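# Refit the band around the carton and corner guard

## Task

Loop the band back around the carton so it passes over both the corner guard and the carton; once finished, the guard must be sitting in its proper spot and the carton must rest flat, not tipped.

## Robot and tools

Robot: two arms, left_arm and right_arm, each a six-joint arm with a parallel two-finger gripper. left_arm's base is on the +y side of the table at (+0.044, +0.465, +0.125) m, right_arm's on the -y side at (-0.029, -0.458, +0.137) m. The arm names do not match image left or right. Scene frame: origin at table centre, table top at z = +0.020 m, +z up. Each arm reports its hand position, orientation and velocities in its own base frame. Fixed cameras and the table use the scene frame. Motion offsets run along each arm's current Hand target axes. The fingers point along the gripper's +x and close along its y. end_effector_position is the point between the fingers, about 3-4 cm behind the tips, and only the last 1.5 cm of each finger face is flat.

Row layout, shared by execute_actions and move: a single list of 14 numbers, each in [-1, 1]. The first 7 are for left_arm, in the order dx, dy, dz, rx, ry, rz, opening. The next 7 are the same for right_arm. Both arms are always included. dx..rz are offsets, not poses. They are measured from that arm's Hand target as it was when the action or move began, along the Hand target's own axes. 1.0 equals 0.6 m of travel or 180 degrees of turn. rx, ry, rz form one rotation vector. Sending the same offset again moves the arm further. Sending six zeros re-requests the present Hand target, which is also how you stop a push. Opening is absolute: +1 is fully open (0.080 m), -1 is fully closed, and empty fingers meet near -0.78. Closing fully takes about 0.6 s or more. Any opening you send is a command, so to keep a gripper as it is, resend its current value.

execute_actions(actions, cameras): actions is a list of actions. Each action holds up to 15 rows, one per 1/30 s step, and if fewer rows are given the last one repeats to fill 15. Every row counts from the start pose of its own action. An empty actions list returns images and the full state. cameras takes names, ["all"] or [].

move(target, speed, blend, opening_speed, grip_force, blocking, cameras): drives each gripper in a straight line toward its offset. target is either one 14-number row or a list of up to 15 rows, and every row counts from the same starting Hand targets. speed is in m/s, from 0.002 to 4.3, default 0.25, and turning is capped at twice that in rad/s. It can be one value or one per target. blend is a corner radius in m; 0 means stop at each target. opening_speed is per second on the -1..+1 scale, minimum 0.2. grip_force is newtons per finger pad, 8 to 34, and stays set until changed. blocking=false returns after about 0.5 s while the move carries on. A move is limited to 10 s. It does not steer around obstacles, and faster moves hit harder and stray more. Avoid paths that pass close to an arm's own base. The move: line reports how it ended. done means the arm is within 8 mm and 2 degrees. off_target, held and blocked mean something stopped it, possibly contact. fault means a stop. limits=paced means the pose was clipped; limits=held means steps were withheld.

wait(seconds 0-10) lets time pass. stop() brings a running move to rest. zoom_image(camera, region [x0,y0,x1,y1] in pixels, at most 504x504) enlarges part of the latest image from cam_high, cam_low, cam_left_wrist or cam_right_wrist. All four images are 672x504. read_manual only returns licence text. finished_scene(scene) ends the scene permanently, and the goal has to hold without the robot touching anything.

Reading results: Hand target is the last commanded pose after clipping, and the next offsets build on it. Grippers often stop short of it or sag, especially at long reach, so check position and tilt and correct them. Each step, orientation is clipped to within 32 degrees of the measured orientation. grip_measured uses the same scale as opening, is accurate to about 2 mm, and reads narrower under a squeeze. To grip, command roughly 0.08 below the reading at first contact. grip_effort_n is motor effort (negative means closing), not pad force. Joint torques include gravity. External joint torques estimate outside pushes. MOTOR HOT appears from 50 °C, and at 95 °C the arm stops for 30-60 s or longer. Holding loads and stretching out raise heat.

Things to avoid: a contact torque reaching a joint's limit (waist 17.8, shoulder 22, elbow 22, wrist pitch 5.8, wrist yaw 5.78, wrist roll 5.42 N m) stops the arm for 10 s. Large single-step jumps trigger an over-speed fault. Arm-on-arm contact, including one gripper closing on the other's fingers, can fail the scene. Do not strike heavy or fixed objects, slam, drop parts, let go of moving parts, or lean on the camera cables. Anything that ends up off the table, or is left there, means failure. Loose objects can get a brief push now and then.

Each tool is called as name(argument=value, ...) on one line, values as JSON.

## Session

execute_actions(actions=[])

Scene clock: 0.00 s.
left_arm: end_effector_position=(+0.2289, -0.1242, +0.2690) grip_measured=+1.000 grip_effort_n=n/a end_effector_quat_wxyz=(+0.907, +0.318, +0.230, +0.151) | right_arm: end_effector_position=(+0.2422, -0.1439, +0.1910) grip_measured=+1.000 grip_effort_n=n/a end_effector_quat_wxyz=(+0.660, -0.239, +0.667, +0.251)
Joint positions: left_arm=[-1.076 1.322 1.182 -1.328 -1.243 -0.71 0.08] | right_arm=[-0.537 1.637 1.565 -1.519 -0.003 -1.244 0.08]
Joint velocities: within noise
Joint torques (N m): no reading
External joint torques (N m): no reading
Motor temperatures (°C): left_arm=[25 28 30 30 28 33] | right_arm=[27 29 30 34 28 30]
Heat: left arm: hottest wrist roll 33 °C (+0.0 °C/min); right arm: hottest wrist pitch 34 °C (+0.0 °C/min).
Hand target: left_arm +0.2290, -0.1241, +0.2698; +0.908, +0.318, +0.228, +0.152 | right_arm +0.2422, -0.1438, +0.1912; +0.660, -0.239, +0.667, +0.251
Tool commands: left_gripper/opening=+1.0 right_gripper/opening=+1.0
camera_calibration:
cam_left_wrist: T_world_to_cam=[[0.165052, -0.74798, -0.642871, 0.0558152], [-0.763393, 0.315826, -0.563458, 0.39438], [0.624491, 0.583763, -0.518875, 0.150514], [0, 0, 0, 1]] pos_world=[0.19786, -0.170671, 0.336197]
cam_right_wrist: T_world_to_cam=[[0.621215, -0.781507, -0.0577846, -0.24248], [-0.71408, -0.594903, 0.369026, 0.0427363], [-0.322773, -0.187982, -0.927621, 0.304797], [0, 0, 0, 1]] pos_world=[0.279529, -0.106779, 0.252954]

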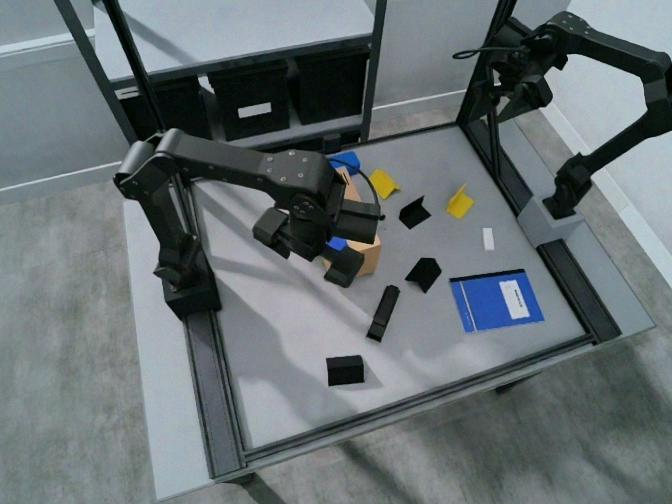

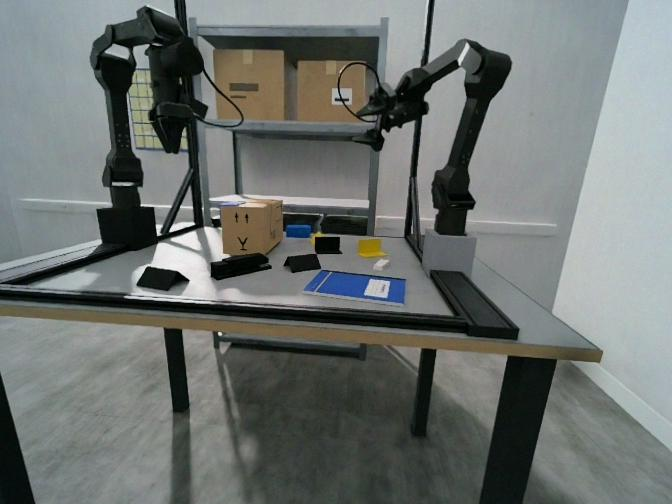

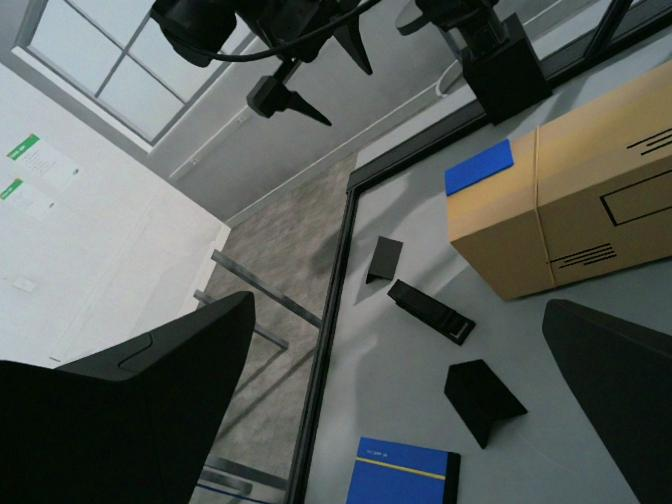

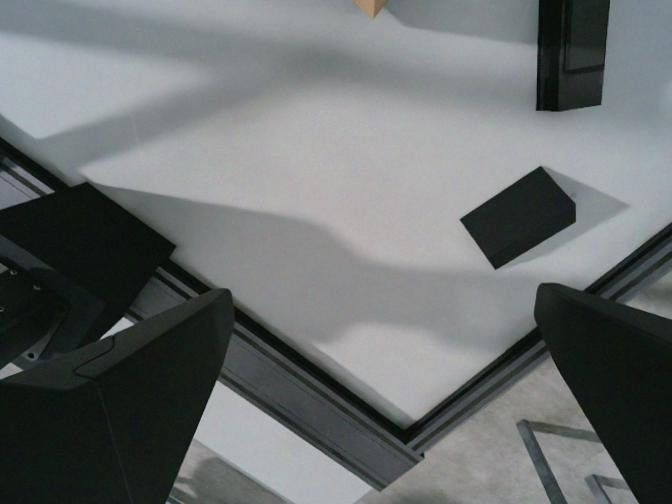

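move(target=[0.177, -0.1198, -0.1915, -0.1866, -0.0433, -0.1334, 1.0, 0.089, 0.2233, 0.127, 0.1949, -0.3648, -0.1385, 1.0], speed=0.25, cameras=["all"])

Scene clock: 4.50 s.
left_arm: end_effector_position=(+0.2708, -0.0764, +0.1134) grip_measured=+1.000 grip_effort_n=-1.2 end_effector_quat_wxyz=(+0.985, -0.002, +0.171, -0.001) | right_arm: end_effector_position=(+0.2125, +0.0080, +0.1421) grip_measured=+1.000 grip_effort_n=2.1 end_effector_quat_wxyz=(+0.982, -0.003, +0.191, +0.000)
Joint positions: left_arm=[-0.532 0.979 0.186 0.4 -0.496 -0.2 0.08] | right_arm=[0.111 0.253 0.23 -0.363 0.104 0.037 0.08]
Joint torques (N m): left_arm=[0.3 -1.64 4.81 1.54 -0.04 0.01] | right_arm=[0.28 0.04 5.52 1.46 0.06 0.2]
External joint torques (N m): left_arm=[0.32 0.31 -1.41 -0.07 0.07 0.01] | right_arm=[0.27 -0.5 -1.41 -0.23 0.03 0.2]
Heat: left arm: hottest wrist roll 33 °C (+0.0 °C/min); right arm: hottest wrist pitch 34 °C (+0.0 °C/min).
Hand target: left_arm +0.2698, -0.0753, +0.1098; +0.985, +0.000, +0.175, +0.000 | right_arm +0.2123, +0.0082, +0.1401; +0.982, +0.001, +0.190, -0.001
Off the commanded pose: left_arm 0.004 m, 0 deg | right_arm 0.002 m, 0 deg.
move: done
camera_calibration:
cam_left_wrist: T_world_to_cam=[[0.0356541, -0.999285, 0.0125483, -0.073831], [-0.632622, -0.0322883, -0.773787, 0.285387], [0.77364, 0.0196504, -0.633321, -0.054851], [0, 0, 0, 1]] pos_world=[0.225609, -0.0634858, 0.187017]
cam_right_wrist: T_world_to_cam=[[0.0230871, -0.998878, -0.0413451, 0.0183007], [-0.687286, 0.0141753, -0.726248, 0.274989], [0.72602, 0.0451829, -0.686188, 0.0192667], [0, 0, 0, 1]] pos_world=[0.174586, 0.0135116, 0.213688]

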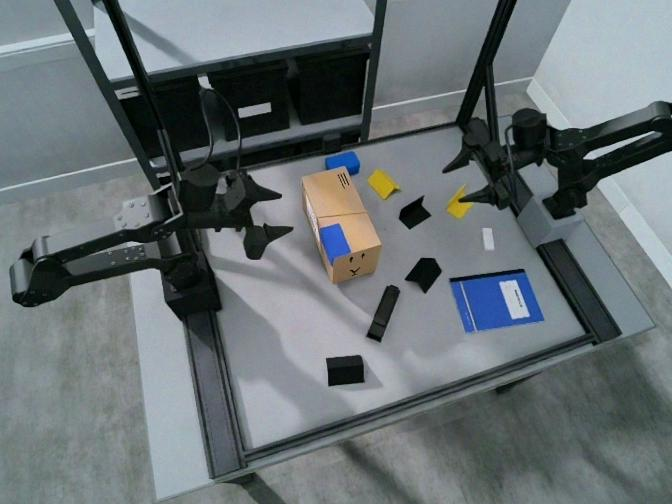

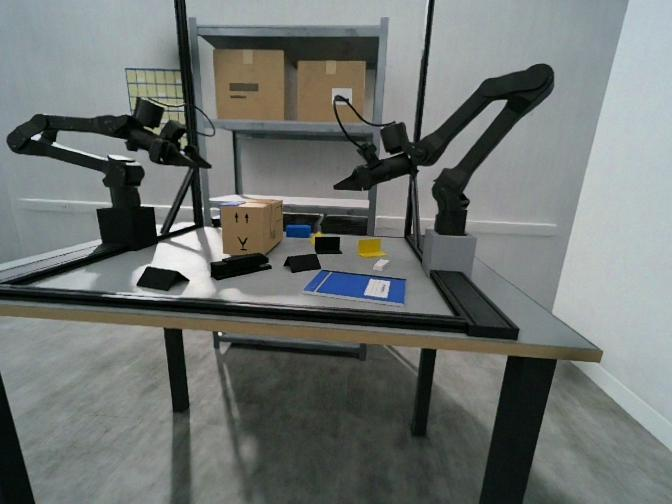

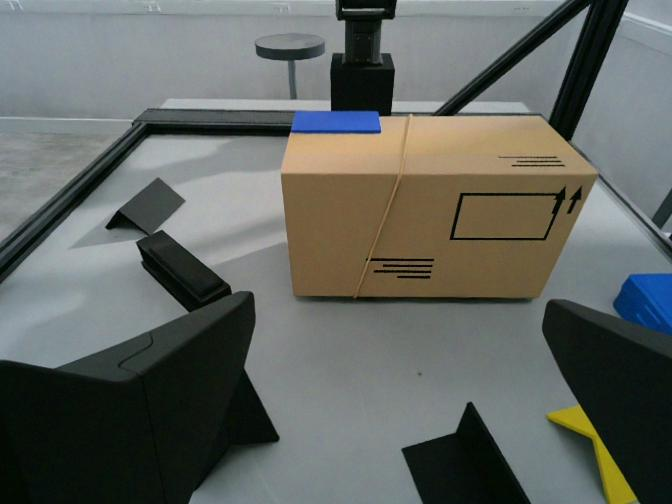

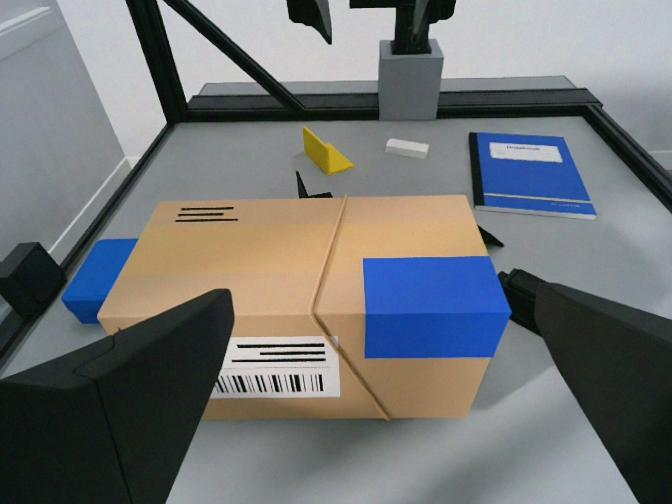

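zoom_image(camera="cam_right_wrist", region=[260, 180, 520, 440])

zoom_image(camera="cam_left_wrist", region=[270, 95, 480, 315])

Scaled by 1.938 from the camera's 672x504 image, which has a finer 960x720 frame.

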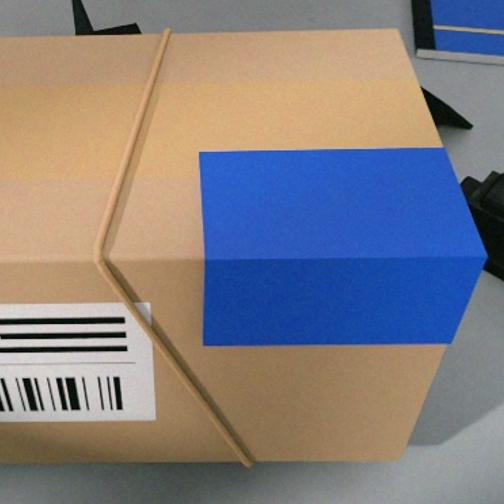

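Scaled by 2.291 from the camera's 672x504 image, which has a finer 960x720 frame.

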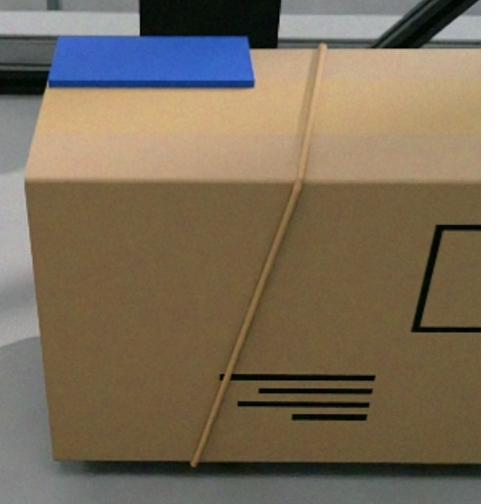

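move(target=[[0,0,0,0,0,0,1.0, 0.1232, 0.0517, 0.0855, 0, 0.3783, 0, -0.3],[0,0,0,0,0,0,1.0, 0.1898, 0.0517, 0.0225, 0, 0.3783, 0, -0.3]], speed=0.2, blend=[0.02, 0], cameras=["cam_right_wrist", "cam_left_wrist"])

Scene clock: 10.87 s.
left_arm: end_effector_position=(+0.2709, -0.0764, +0.1135) grip_measured=+1.000 grip_effort_n=-1.6 end_effector_quat_wxyz=(+0.985, -0.002, +0.171, -0.001) | right_arm: end_effector_position=(+0.3235, +0.0393, +0.1136) grip_measured=-0.296 grip_effort_n=-15.6 end_effector_quat_wxyz=(+0.710, +0.000, +0.704, -0.001)
Joint positions: left_arm=[-0.532 0.979 0.186 0.4 -0.496 -0.2 0.08] | right_arm=[0.122 1.774 1.414 -1.201 0.003 0.124 0.022]
Joint torques (N m): left_arm=[0.19 -1.64 4.86 1.52 0 0.01] | right_arm=[-0.1 -6.71 4.71 0.28 -0.14 -0.09]
External joint torques (N m): left_arm=[0.2 0.34 -1.35 -0.09 0.11 0.01] | right_arm=[-0.1 0.56 -1.02 -0.09 -0.14 -0.1]
Heat: left arm: hottest wrist roll 33 °C (+0.0 °C/min); right arm: hottest wrist pitch 35 °C (+5.5 °C/min).
Hand target: left_arm +0.2699, -0.0753, +0.1099; +0.985, +0.000, +0.174, +0.000 | right_arm +0.3230, +0.0391, +0.1100; +0.707, +0.001, +0.707, +0.000
Off the commanded pose: left_arm 0.004 m, 0 deg | right_arm 0.004 m, 1 deg.
move: done
camera_calibration:
cam_left_wrist: T_world_to_cam=[[0.035636, -0.999284, 0.012699, -0.073856], [-0.632402, -0.032388, -0.773963, 0.28544], [0.77382, 0.01955, -0.633103, -0.0548754], [0, 0, 0, 1]] pos_world=[0.225609, -0.0634855, 0.187116]
cam_right_wrist: T_world_to_cam=[[-0.0365355, -0.998645, -0.037045, 0.0645878], [-0.934156, 0.020961, 0.356249, 0.286785], [-0.35499, 0.0476215, -0.933656, 0.295553], [0, 0, 0, 1]] pos_world=[0.37518, 0.0444143, 0.176171]
Images, in order (width x height): cam_left_wrist 672x504, cam_right_wrist 672x504.

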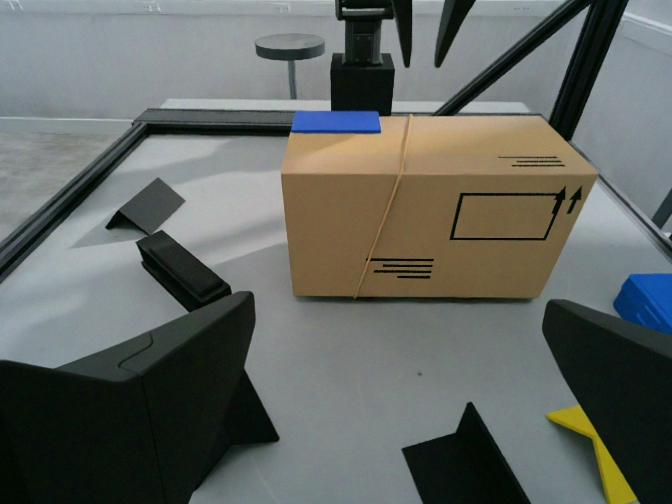

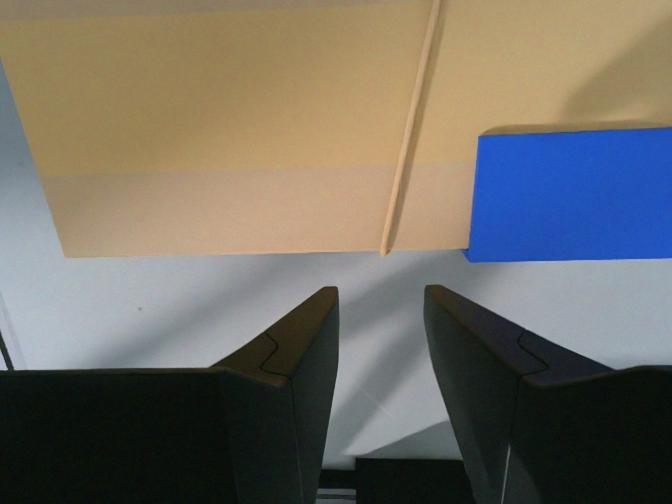

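move(target=[0,0,0,0,0,0,1.0, 0.06, -0.0085, 0, 0, 0, 0, -0.45], speed=0.1, cameras=["cam_right_wrist"])

zoom_image(camera="cam_right_wrist", region=[280, 200, 500, 340])

Scene clock: 12.50 s.
left_arm: end_effector_position=(+0.2709, -0.0764, +0.1135) grip_measured=+1.000 grip_effort_n=-1.6 end_effector_quat_wxyz=(+0.985, -0.002, +0.171, -0.001) | right_arm: end_effector_position=(+0.3247, +0.0344, +0.0788) grip_measured=-0.446 grip_effort_n=-15.6 end_effector_quat_wxyz=(+0.712, +0.001, +0.702, -0.002)
Joint positions: left_arm=[-0.532 0.979 0.186 0.4 -0.496 -0.2 0.08] | right_arm=[0.107 1.798 1.302 -1.062 0.003 0.111 0.015]
Joint torques (N m): left_arm=[0.34 -1.56 4.78 1.53 0 -0.03] | right_arm=[-0.13 -6.65 4.37 0.29 -0.14 -0.17]
External joint torques (N m): left_arm=[0.33 0.39 -1.37 -0.05 0.11 -0.03] | right_arm=[-0.12 0.65 -1.2 -0.07 -0.15 -0.17]
Heat: left arm: hottest wrist roll 33 °C (+0.0 °C/min); right arm: hottest wrist pitch 35 °C (+4.8 °C/min).
Hand target: left_arm +0.2699, -0.0753, +0.1099; +0.985, +0.000, +0.174, +0.000 | right_arm +0.3230, +0.0341, +0.0740; +0.707, +0.001, +0.707, +0.000
Off the commanded pose: left_arm 0.004 m, 0 deg | right_arm 0.005 m, 1 deg.
move: done
camera_calibration:
cam_right_wrist: T_world_to_cam=[[-0.0386409, -0.998548, -0.0375355, 0.0592013], [-0.935573, 0.0229577, 0.352386, 0.301101], [-0.351013, 0.0487337, -0.935102, 0.262378], [0, 0, 0, 1]] pos_world=[0.376087, 0.0394161, 0.141469]
Images, in order (width x height): cam_right_wrist 672x504.

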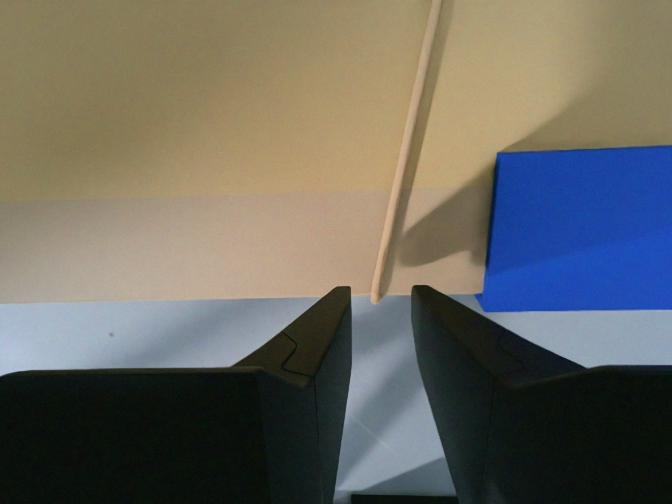

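Scaled by 2.291 from the camera's 672x504 image, which has a finer 960x720 frame.

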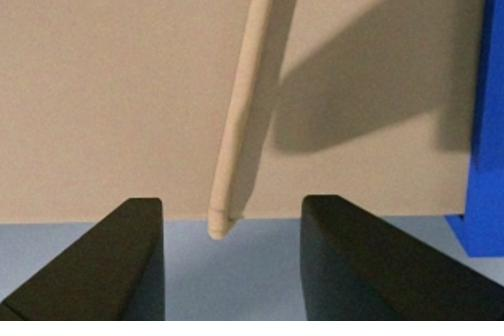

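move(target=[0,0,0,0,0,0,1.0, 0.02, 0, -0.01, 0, 0, 0, -0.45], speed=0.06, cameras=["cam_right_wrist"])

zoom_image(camera="cam_right_wrist", region=[280, 220, 500, 360])

Scene clock: 13.77 s.
left_arm: end_effector_position=(+0.2709, -0.0764, +0.1135) grip_measured=+1.000 grip_effort_n=-1.6 end_effector_quat_wxyz=(+0.985, -0.002, +0.171, -0.001) | right_arm: end_effector_position=(+0.3201, +0.0340, +0.0670) grip_measured=-0.446 grip_effort_n=-15.6 end_effector_quat_wxyz=(+0.711, +0.001, +0.703, -0.002)
Joint positions: left_arm=[-0.532 0.979 0.186 0.4 -0.496 -0.2 0.08] | right_arm=[0.107 1.795 1.25 -1.014 0.002 0.111 0.015]
Joint torques (N m): left_arm=[0.27 -1.5 4.89 1.52 0 0] | right_arm=[0.05 -6.88 3.47 0.52 -0.13 -0.12]
External joint torques (N m): left_arm=[0.27 0.46 -1.33 -0.08 0.11 0] | right_arm=[0.07 0.46 -2.11 0.16 -0.14 -0.12]
Heat: left arm: hottest wrist roll 33 °C (+0.0 °C/min); right arm: hottest wrist pitch 35 °C (+4.4 °C/min).
Hand target: left_arm +0.2699, -0.0753, +0.1099; +0.985, +0.000, +0.174, +0.000 | right_arm +0.3169, +0.0341, +0.0620; +0.707, +0.001, +0.707, +0.000
Off the commanded pose: left_arm 0.004 m, 0 deg | right_arm 0.006 m, 1 deg.
move: done
camera_calibration:
cam_right_wrist: T_world_to_cam=[[-0.038748, -0.998543, -0.0375517, 0.0582269], [-0.934901, 0.0229595, 0.354164, 0.300573], [-0.352786, 0.0488303, -0.934429, 0.250351], [0, 0, 0, 1]] pos_world=[0.371583, 0.0390163, 0.129669]
Images, in order (width x height): cam_right_wrist 672x504.

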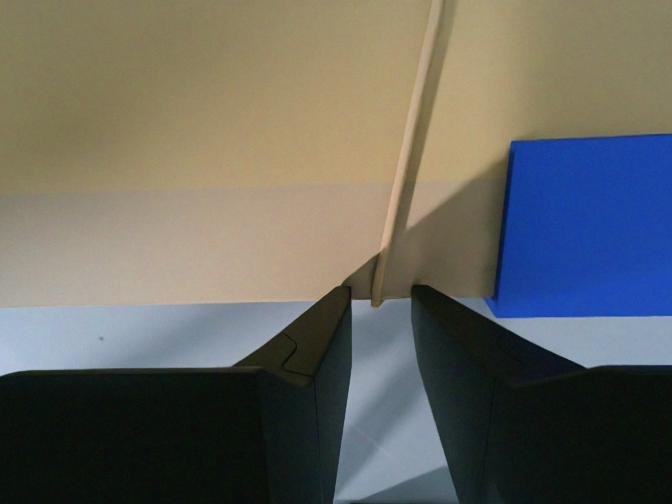

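Scaled by 2.291 from the camera's 672x504 image, which has a finer 960x720 frame.

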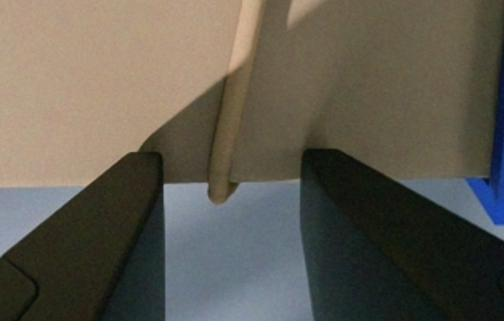

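move(target=[0,0,0,0,0,0,1.0, 0.0067, 0.001, 0, 0, 0, 0, -0.5], speed=0.04, cameras=["cam_right_wrist"])

zoom_image(camera="cam_right_wrist", region=[280, 220, 500, 360])

Scene clock: 14.63 s.
left_arm: end_effector_position=(+0.2709, -0.0764, +0.1135) grip_measured=+1.000 grip_effort_n=-1.2 end_effector_quat_wxyz=(+0.985, -0.002, +0.171, -0.001) | right_arm: end_effector_position=(+0.3201, +0.0342, +0.0663) grip_measured=-0.495 grip_effort_n=-22.1 end_effector_quat_wxyz=(+0.713, +0.002, +0.701, -0.001)
Joint positions: left_arm=[-0.532 0.979 0.186 0.4 -0.496 -0.2 0.08] | right_arm=[0.107 1.791 1.242 -1.004 0.001 0.111 0.013]
Joint torques (N m): left_arm=[0.19 -1.68 4.83 1.53 -0.05 0.02] | right_arm=[0.2 -6.27 3.26 0.83 -0.09 -0.06]
External joint torques (N m): left_arm=[0.19 0.29 -1.41 -0.08 0.07 0.01] | right_arm=[0.23 1.02 -2.29 0.47 -0.09 -0.06]
Heat: left arm: hottest wrist roll 33 °C (+0.0 °C/min); right arm: hottest wrist pitch 35 °C (+4.1 °C/min).
Hand target: left_arm +0.2699, -0.0753, +0.1099; +0.985, +0.000, +0.174, +0.000 | right_arm +0.3170, +0.0347, +0.0580; +0.707, +0.001, +0.707, +0.000
Off the commanded pose: left_arm 0.004 m, 0 deg | right_arm 0.009 m, 1 deg.
move: off_target (right_arm)
camera_calibration:
cam_right_wrist: T_world_to_cam=[[-0.0384366, -0.998475, -0.0396344, 0.0583522], [-0.937106, 0.0222471, 0.348334, 0.301957], [-0.346921, 0.0505304, -0.936532, 0.247865], [0, 0, 0, 1]] pos_world=[0.371198, 0.0390208, 0.129265]
Images, in order (width x height): cam_right_wrist 672x504.

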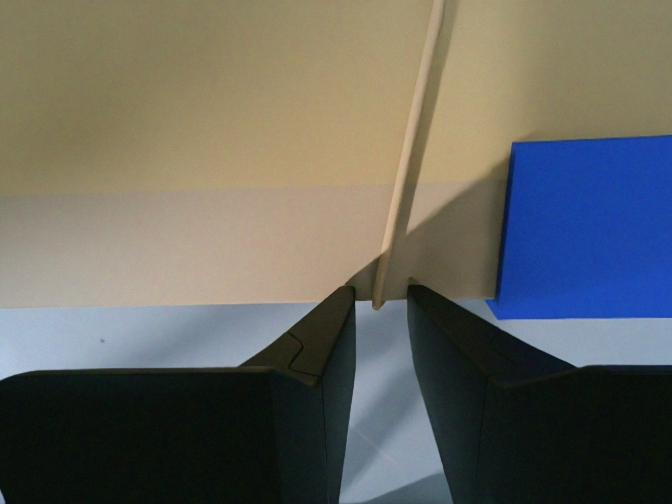

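Scaled by 2.291 from the camera's 672x504 image, which has a finer 960x720 frame.

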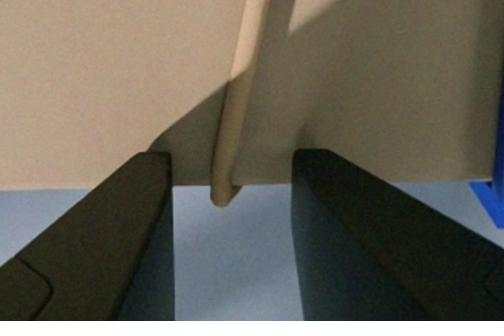

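move(target=[0,0,0,0,0,0,1.0, 0, 0, 0, 0, 0, 0, -1.0], speed=0.04, opening_speed=0.8, cameras=["cam_right_wrist"])

zoom_image(camera="cam_right_wrist", region=[280, 220, 500, 360])

Scene clock: 15.63 s.
left_arm: end_effector_position=(+0.2709, -0.0764, +0.1135) grip_measured=+1.000 grip_effort_n=-2.1 end_effector_quat_wxyz=(+0.985, -0.002, +0.171, -0.001) | right_arm: end_effector_position=(+0.3214, +0.0345, +0.0663) grip_measured=-0.771 grip_effort_n=-31.9 end_effector_quat_wxyz=(+0.716, +0.002, +0.698, -0.001)
Joint positions: left_arm=[-0.532 0.979 0.186 0.4 -0.496 -0.2 0.08] | right_arm=[0.107 1.791 1.242 -0.997 0.001 0.111 0]
Joint torques (N m): left_arm=[0.25 -1.61 4.88 1.53 -0.02 0.05] | right_arm=[0.18 -6.08 3.33 0.49 -0.08 -0.06]
External joint torques (N m): left_arm=[0.25 0.33 -1.32 -0.06 0.1 0.05] | right_arm=[0.2 1.14 -2.23 0.09 -0.09 -0.06]
Heat: left arm: hottest wrist roll 33 °C (+0.0 °C/min); right arm: hottest wrist pitch 35 °C (+3.8 °C/min).
Hand target: left_arm +0.2699, -0.0753, +0.1099; +0.985, +0.000, +0.174, +0.000 | right_arm +0.3170, +0.0347, +0.0580; +0.707, +0.001, +0.707, +0.000
Off the commanded pose: left_arm 0.004 m, 0 deg | right_arm 0.009 m, 1 deg.
move: off_target (right_arm)
camera_calibration:
cam_right_wrist: T_world_to_cam=[[-0.0378255, -0.998445, -0.0409587, 0.0586479], [-0.939337, 0.0215435, 0.342318, 0.304436], [-0.340903, 0.0514224, -0.938691, 0.246485], [0, 0, 0, 1]] pos_world=[0.372214, 0.0393233, 0.129561]
Images, in order (width x height): cam_right_wrist 672x504.

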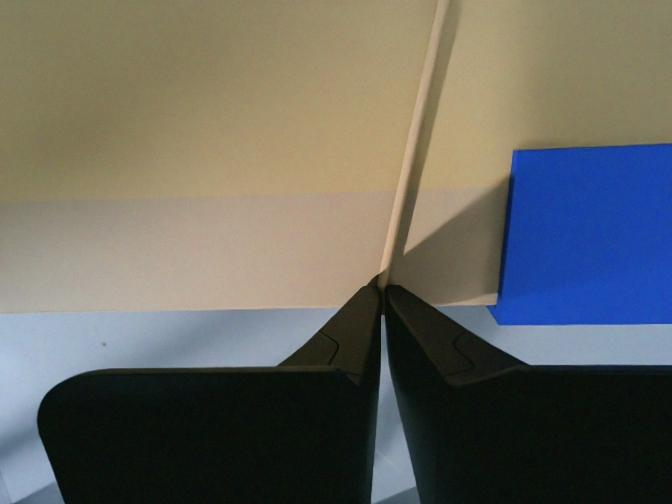

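Scaled by 2.291 from the camera's 672x504 image, which has a finer 960x720 frame.

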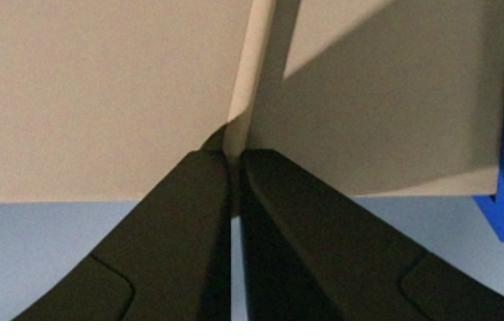

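move(target=[0,0,0,0,0,0,1.0, -0.03, 0, -0.0067, 0, 0, 0, -1.0], speed=0.05, cameras=["cam_right_wrist", "cam_left_wrist"])

zoom_image(camera="cam_left_wrist", region=[280, 60, 480, 200])

zoom_image(camera="cam_right_wrist", region=[280, 220, 500, 360])

Scene clock: 18.33 s.
left_arm: end_effector_position=(+0.2709, -0.0764, +0.1135) grip_measured=+1.000 grip_effort_n=-1.2 end_effector_quat_wxyz=(+0.985, -0.002, +0.171, -0.001) | right_arm: end_effector_position=(+0.3125, +0.0331, +0.0697) grip_measured=-0.772 grip_effort_n=-26.3 end_effector_quat_wxyz=(+0.702, +0.000, +0.712, -0.003)
Joint positions: left_arm=[-0.532 0.979 0.186 0.4 -0.496 -0.2 0.08] | right_arm=[0.107 1.785 1.249 -1.049 0.003 0.111 0]
Joint torques (N m): left_arm=[0.19 -1.72 4.8 1.51 -0.03 0.01] | right_arm=[0.34 -9.3 5.68 -0.43 -0.16 -0.02]
External joint torques (N m): left_arm=[0.19 0.2 -1.37 -0.07 0.08 0.01] | right_arm=[0.38 -2.18 0.2 -0.74 -0.17 -0.02]
Heat: left arm: hottest wrist pitch 33 °C (+9.8 °C/min); right arm: hottest wrist pitch 35 °C (+3.3 °C/min).
Hand target: left_arm +0.2699, -0.0753, +0.1099; +0.985, +0.000, +0.174, +0.000 | right_arm +0.3130, +0.0346, +0.0760; +0.707, +0.001, +0.707, +0.000
Off the commanded pose: left_arm 0.004 m, 0 deg | right_arm 0.006 m, 1 deg.
move: done
camera_calibration:
cam_left_wrist: T_world_to_cam=[[0.035636, -0.999284, 0.012699, -0.073856], [-0.632402, -0.032388, -0.773963, 0.28544], [0.77382, 0.01955, -0.633103, -0.0548754], [0, 0, 0, 1]] pos_world=[0.225609, -0.0634855, 0.187116]
cam_right_wrist: T_world_to_cam=[[-0.0392208, -0.998698, -0.0326337, 0.0569711], [-0.925365, 0.0239789, 0.378318, 0.287857], [-0.377043, 0.045036, -0.9251, 0.257299], [0, 0, 0, 1]] pos_world=[0.36562, 0.0384066, 0.130985]
Images, in order (width x height): cam_left_wrist 672x504, cam_right_wrist 672x504.

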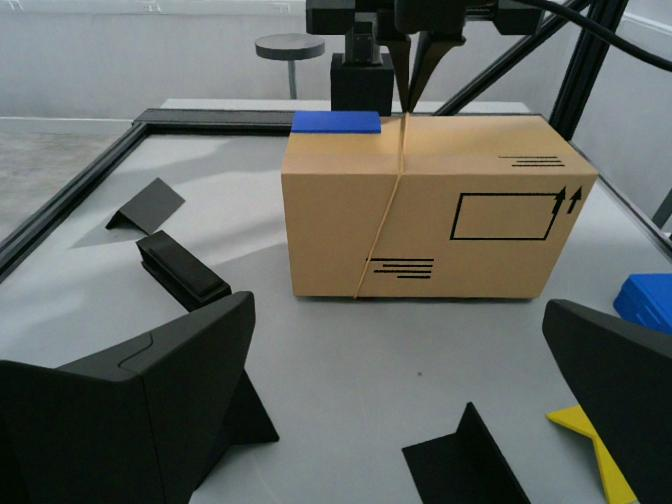

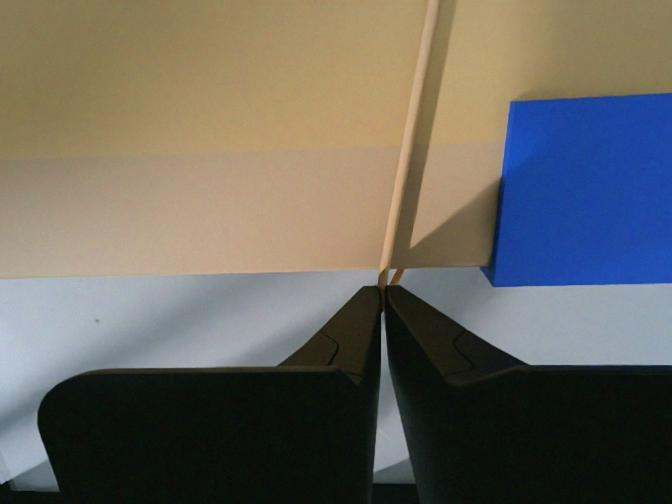

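Scaled by 2.520 from the camera's 672x504 image, which has a finer 960x720 frame.

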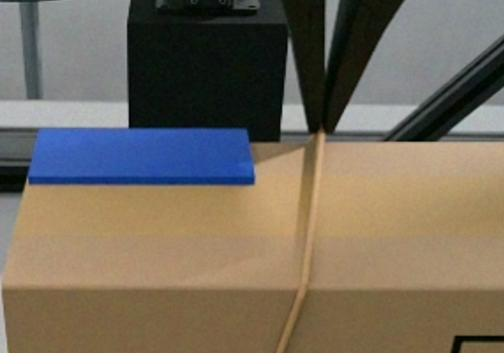

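Scaled by 2.291 from the camera's 672x504 image, which has a finer 960x720 frame.

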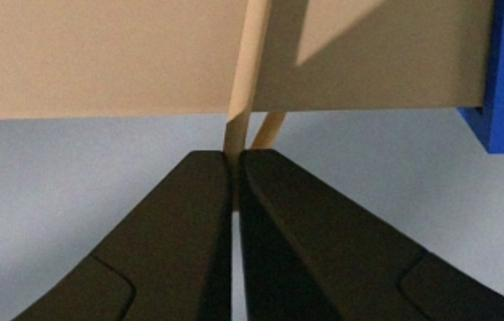

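move(target=[[0,0,0,0,0,0,1.0, -0.02, 0, -0.0083, 0, 0, 0, -1.0],[0,0,0,0,0,0,1.0, -0.02, -0.03, -0.0083, 0, 0, 0, -1.0]], speed=0.05, blend=[0.002, 0], cameras=["cam_right_wrist", "cam_left_wrist"])

zoom_image(camera="cam_left_wrist", region=[280, 60, 480, 200])

zoom_image(camera="cam_right_wrist", region=[280, 220, 500, 360])

Scene clock: 19.67 s.
left_arm: end_effector_position=(+0.2709, -0.0764, +0.1135) grip_measured=+1.000 grip_effort_n=-1.2 end_effector_quat_wxyz=(+0.985, -0.002, +0.171, -0.001) | right_arm: end_effector_position=(+0.3090, +0.0160, +0.0825) grip_measured=-0.772 grip_effort_n=-24.4 end_effector_quat_wxyz=(+0.703, +0.001, +0.711, -0.004)
Joint positions: left_arm=[-0.532 0.979 0.186 0.4 -0.496 -0.2 0.08] | right_arm=[0.053 1.752 1.261 -1.091 0.004 0.06 0]
Joint torques (N m): left_arm=[0.15 -1.66 4.99 1.53 -0.05 0] | right_arm=[0.04 -9.27 5.3 -0.43 -0.17 -0.17]
External joint torques (N m): left_arm=[0.14 0.25 -1.11 -0.04 0.07 0] | right_arm=[0.04 -2.26 -0.32 -0.76 -0.17 -0.17]
Heat: left arm: hottest wrist pitch 33 °C (+9.2 °C/min); right arm: hottest wrist pitch 35 °C (+3.1 °C/min).
Hand target: left_arm +0.2699, -0.0753, +0.1099; +0.985, +0.000, +0.174, +0.000 | right_arm +0.3080, +0.0166, +0.0881; +0.707, +0.001, +0.707, +0.000
Off the commanded pose: left_arm 0.004 m, 0 deg | right_arm 0.006 m, 1 deg.
move: done
camera_calibration:
cam_left_wrist: T_world_to_cam=[[0.035636, -0.999284, 0.012699, -0.073856], [-0.632402, -0.032388, -0.773963, 0.28544], [0.77382, 0.01955, -0.633103, -0.0548754], [0, 0, 0, 1]] pos_world=[0.225609, -0.0634855, 0.187116]
cam_right_wrist: T_world_to_cam=[[-0.0422149, -0.998555, -0.0332502, 0.0410417], [-0.926477, 0.0266673, 0.375406, 0.28074], [-0.373977, 0.0466532, -0.926264, 0.267645], [0, 0, 0, 1]] pos_world=[0.361924, 0.0210093, 0.143883]
Images, in order (width x height): cam_left_wrist 672x504, cam_right_wrist 672x504.

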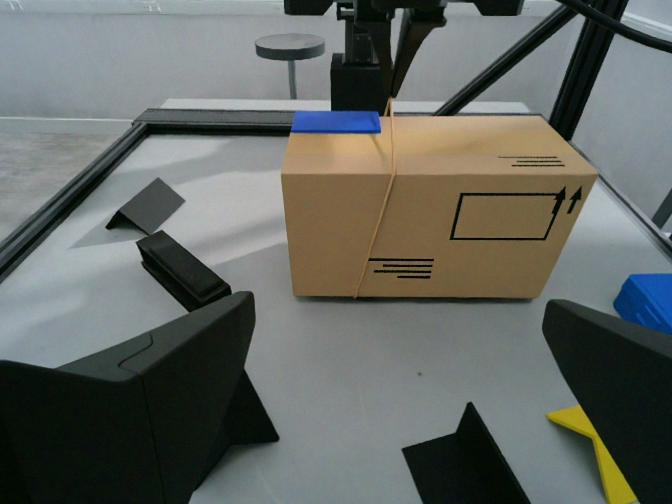

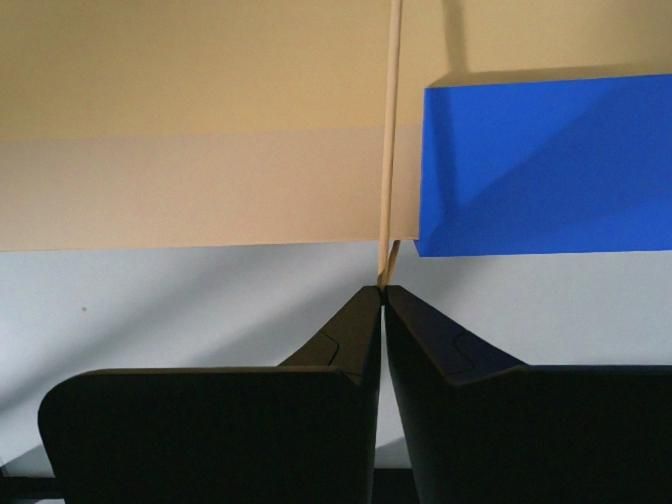

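Scaled by 2.520 from the camera's 672x504 image, which has a finer 960x720 frame.

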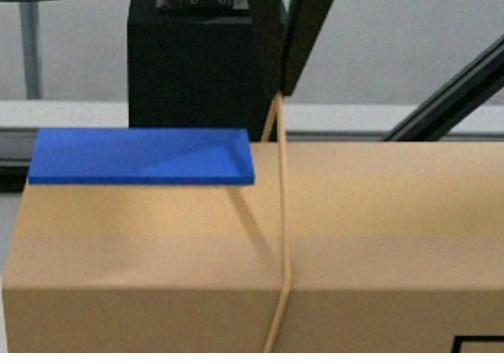

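Scaled by 2.291 from the camera's 672x504 image, which has a finer 960x720 frame.

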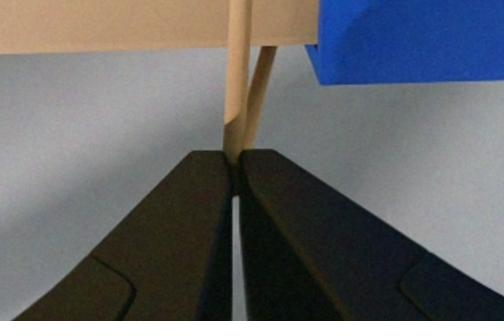

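move(target=[0,0,0,0,0,0,1.0, 0, -0.0485, -0.002, 0, 0, 0, -1.0], speed=0.06, cameras=["cam_right_wrist", "cam_left_wrist"])

zoom_image(camera="cam_left_wrist", region=[270, 60, 480, 310])

zoom_image(camera="cam_right_wrist", region=[280, 220, 500, 360])

Scene clock: 20.77 s.
left_arm: end_effector_position=(+0.2709, -0.0764, +0.1135) grip_measured=+1.000 grip_effort_n=-1.2 end_effector_quat_wxyz=(+0.985, -0.002, +0.171, -0.001) | right_arm: end_effector_position=(+0.3092, -0.0122, +0.0839) grip_measured=-0.772 grip_effort_n=-24.4 end_effector_quat_wxyz=(+0.705, +0.001, +0.709, -0.002)
Joint positions: left_arm=[-0.532 0.979 0.186 0.4 -0.496 -0.2 0.08] | right_arm=[-0.039 1.747 1.261 -1.091 0.002 -0.034 0]
Joint torques (N m): left_arm=[0.24 -1.59 4.77 1.54 -0.03 0.04] | right_arm=[0.08 -9.23 4.7 -0.37 -0.13 -0.14]
External joint torques (N m): left_arm=[0.24 0.35 -1.42 -0.05 0.09 0.03] | right_arm=[0.09 -2.29 -0.86 -0.69 -0.12 -0.14]
Heat: left arm: hottest wrist pitch 33 °C (+8.7 °C/min); right arm: hottest wrist pitch 35 °C (+2.9 °C/min).
Hand target: left_arm +0.2699, -0.0753, +0.1099; +0.985, +0.000, +0.174, +0.000 | right_arm +0.3068, -0.0124, +0.0880; +0.707, +0.001, +0.707, +0.000
Off the commanded pose: left_arm 0.004 m, 0 deg | right_arm 0.005 m, 0 deg.
move: done
camera_calibration:
cam_left_wrist: T_world_to_cam=[[0.035636, -0.999284, 0.012699, -0.073856], [-0.632402, -0.032388, -0.773963, 0.28544], [0.77382, 0.01955, -0.633103, -0.0548754], [0, 0, 0, 1]] pos_world=[0.225609, -0.0634855, 0.187116]
cam_right_wrist: T_world_to_cam=[[-0.0393884, -0.998568, -0.0362115, 0.0123528], [-0.928289, 0.0231576, 0.371138, 0.282121], [-0.369768, 0.0482333, -0.927871, 0.269257], [0, 0, 0, 1]] pos_world=[0.361939, -0.00718523, 0.145578]
Images, in order (width x height): cam_left_wrist 672x504, cam_right_wrist 672x504.

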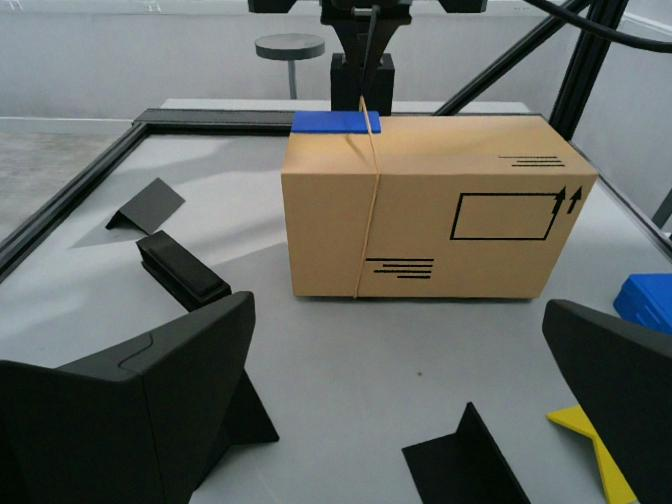

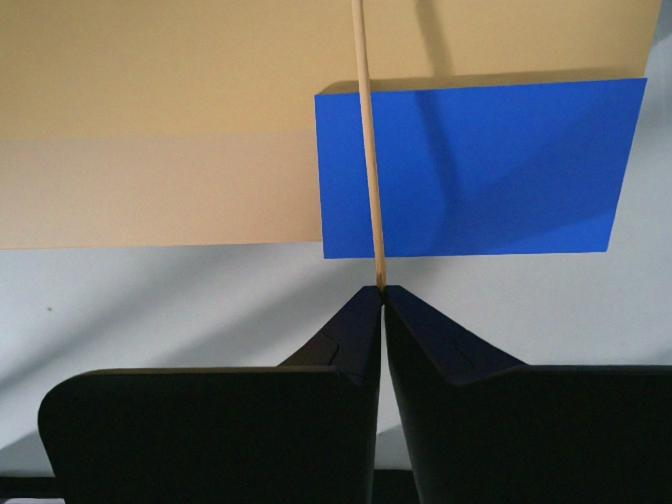

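Scaled by 2.016 from the camera's 672x504 image, which has a finer 960x720 frame.

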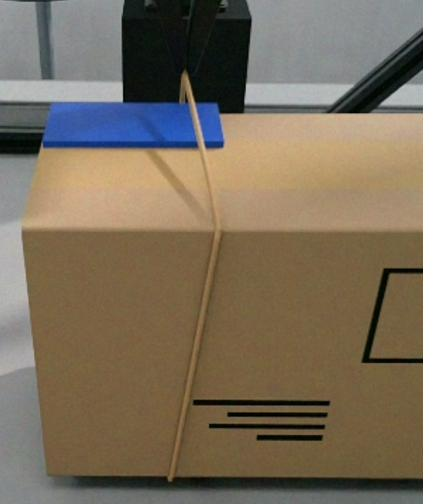

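Scaled by 2.291 from the camera's 672x504 image, which has a finer 960x720 frame.

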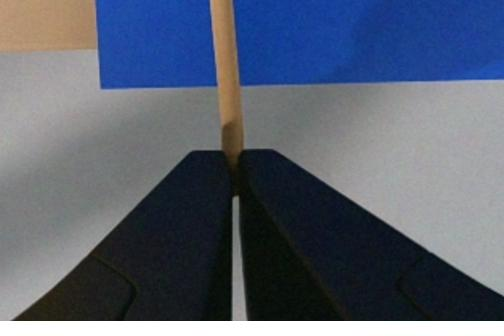

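move(target=[[0,0,0,0,0,0,1.0, 0.005, 0, 0.0187, 0, 0, 0, -1.0],[0,0,0,0,0,0,1.0, 0.04, 0, 0.0187, 0, 0, 0, -1.0]], speed=0.05, blend=[0.004, 0], cameras=["cam_right_wrist", "cam_left_wrist"])

zoom_image(camera="cam_right_wrist", region=[280, 220, 500, 360])

Scene clock: 22.23 s.
left_arm: end_effector_position=(+0.2709, -0.0764, +0.1135) grip_measured=+1.000 grip_effort_n=-1.6 end_effector_quat_wxyz=(+0.985, -0.002, +0.171, -0.001) | right_arm: end_effector_position=(+0.3214, -0.0128, +0.0718) grip_measured=-0.772 grip_effort_n=-24.4 end_effector_quat_wxyz=(+0.715, +0.001, +0.699, -0.003)
Joint positions: left_arm=[-0.532 0.979 0.186 0.4 -0.496 -0.2 0.08] | right_arm=[-0.039 1.78 1.251 -1.019 0.002 -0.034 0]
Joint torques (N m): left_arm=[0.22 -1.69 4.85 1.52 -0.04 0.02] | right_arm=[-0.06 -5.9 3.81 0.36 -0.13 -0.13]
External joint torques (N m): left_arm=[0.23 0.26 -1.35 -0.08 0.08 0.01] | right_arm=[-0.09 1.27 -1.73 -0.01 -0.12 -0.13]
Heat: left arm: hottest wrist pitch 33 °C (+8.1 °C/min); right arm: hottest wrist pitch 35 °C (+2.7 °C/min).
Hand target: left_arm +0.2699, -0.0753, +0.1099; +0.985, +0.000, +0.174, +0.000 | right_arm +0.3180, -0.0124, +0.0640; +0.707, +0.001, +0.707, +0.000
Off the commanded pose: left_arm 0.004 m, 0 deg | right_arm 0.009 m, 1 deg.
move: off_target (right_arm)
camera_calibration:
cam_left_wrist: T_world_to_cam=[[0.035636, -0.999284, 0.012699, -0.073856], [-0.632402, -0.032388, -0.773963, 0.28544], [0.77382, 0.01955, -0.633103, -0.0548754], [0, 0, 0, 1]] pos_world=[0.225609, -0.0634855, 0.187116]
cam_right_wrist: T_world_to_cam=[[-0.0386479, -0.998594, -0.0362826, 0.0116051], [-0.9389, 0.0238619, 0.343363, 0.303309], [-0.342014, 0.047336, -0.938502, 0.254331], [0, 0, 0, 1]] pos_world=[0.37221, -0.00768773, 0.134966]
Images, in order (width x height): cam_left_wrist 672x504, cam_right_wrist 672x504.

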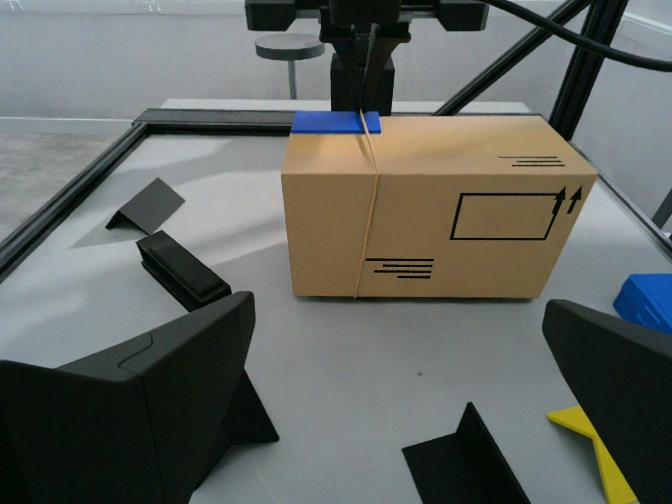

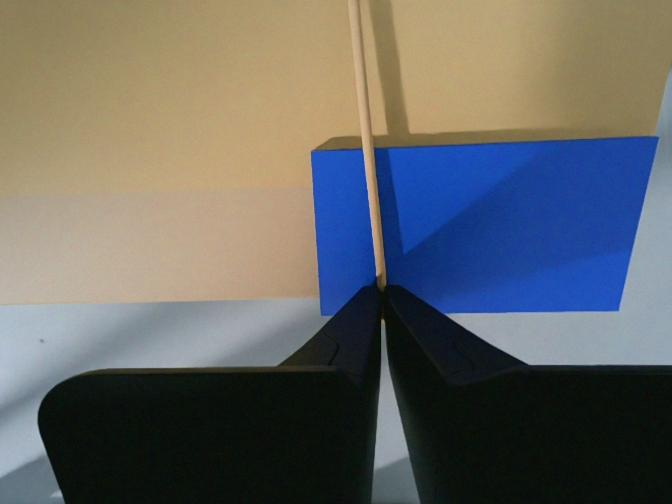

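Scaled by 2.291 from the camera's 672x504 image, which has a finer 960x720 frame.

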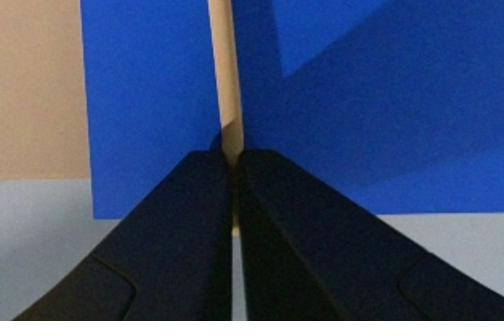

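move(target=[0,0,0,0,0,0,1.0, -0.003, 0, 0, 0, 0, 0, -0.5], speed=0.05, opening_speed=0.6, cameras=["cam_right_wrist", "cam_left_wrist"])

zoom_image(camera="cam_right_wrist", region=[280, 220, 500, 360])

zoom_image(camera="cam_left_wrist", region=[270, 60, 480, 310])

Scene clock: 23.27 s.
left_arm: end_effector_position=(+0.2709, -0.0764, +0.1135) grip_measured=+1.000 grip_effort_n=-1.2 end_effector_quat_wxyz=(+0.985, -0.002, +0.171, -0.001) | right_arm: end_effector_position=(+0.3209, -0.0130, +0.0713) grip_measured=-0.505 grip_effort_n=19.8 end_effector_quat_wxyz=(+0.715, +0.001, +0.700, -0.003)
Joint positions: left_arm=[-0.532 0.979 0.186 0.4 -0.496 -0.2 0.08] | right_arm=[-0.04 1.78 1.249 -1.019 0.002 -0.034 0.012]
Joint torques (N m): left_arm=[0.31 -1.64 4.85 1.52 -0.07 -0.05] | right_arm=[0.09 -6.15 4.34 -0.02 -0.12 -0.13]
External joint torques (N m): left_arm=[0.32 0.29 -1.34 -0.07 0.04 -0.05] | right_arm=[0.14 1.05 -1.27 -0.41 -0.12 -0.13]
Heat: left arm: hottest wrist pitch 33 °C (+7.7 °C/min); right arm: hottest wrist pitch 35 °C (+2.6 °C/min).
Hand target: left_arm +0.2699, -0.0753, +0.1099; +0.985, +0.000, +0.174, +0.000 | right_arm +0.3179, -0.0124, +0.0658; +0.707, +0.001, +0.707, +0.000
Off the commanded pose: left_arm 0.004 m, 0 deg | right_arm 0.006 m, 1 deg.
move: done
camera_calibration:
cam_left_wrist: T_world_to_cam=[[0.035636, -0.999284, 0.012699, -0.073856], [-0.632402, -0.032388, -0.773963, 0.28544], [0.77382, 0.01955, -0.633103, -0.0548754], [0, 0, 0, 1]] pos_world=[0.225609, -0.0634855, 0.187116]
cam_right_wrist: T_world_to_cam=[[-0.0394894, -0.998563, -0.0362407, 0.0115761], [-0.938094, 0.0245586, 0.345508, 0.302558], [-0.344122, 0.0476411, -0.937716, 0.254325], [0, 0, 0, 1]] pos_world=[0.371804, -0.00798732, 0.134367]
Images, in order (width x height): cam_left_wrist 672x504, cam_right_wrist 672x504.

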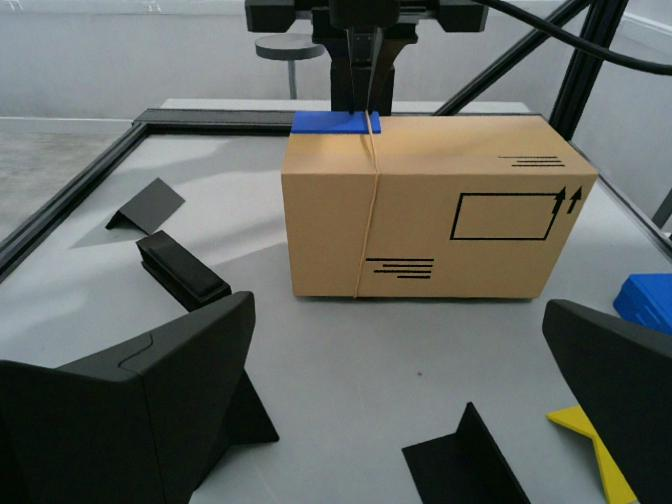

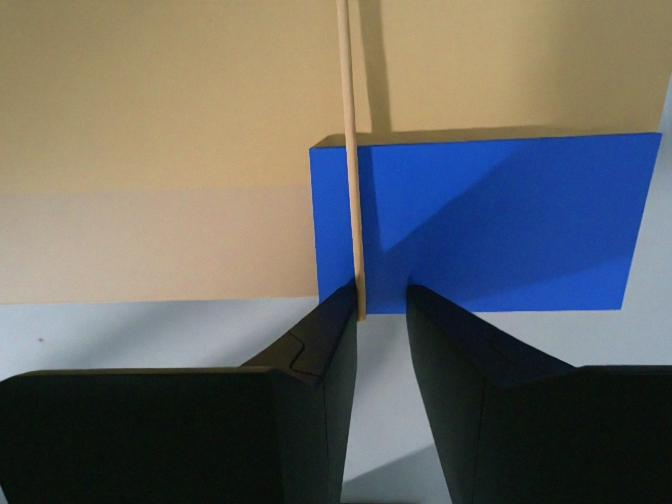

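Scaled by 2.291 from the camera's 672x504 image, which has a finer 960x720 frame.

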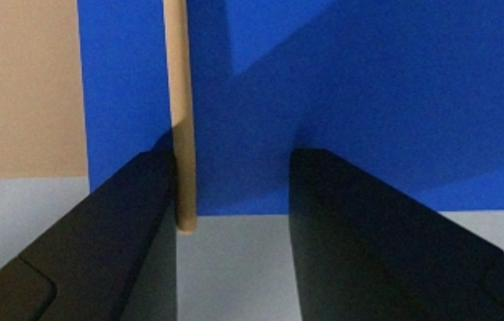

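Scaled by 2.016 from the camera's 672x504 image, which has a finer 960x720 frame.

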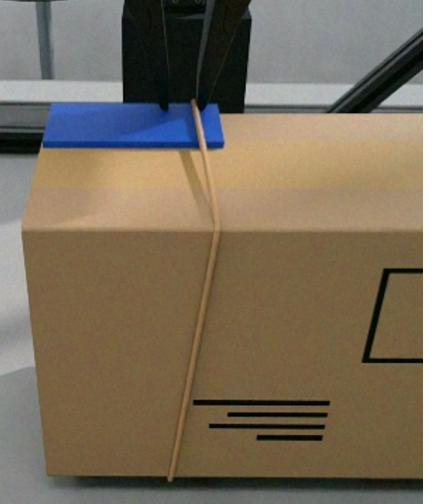

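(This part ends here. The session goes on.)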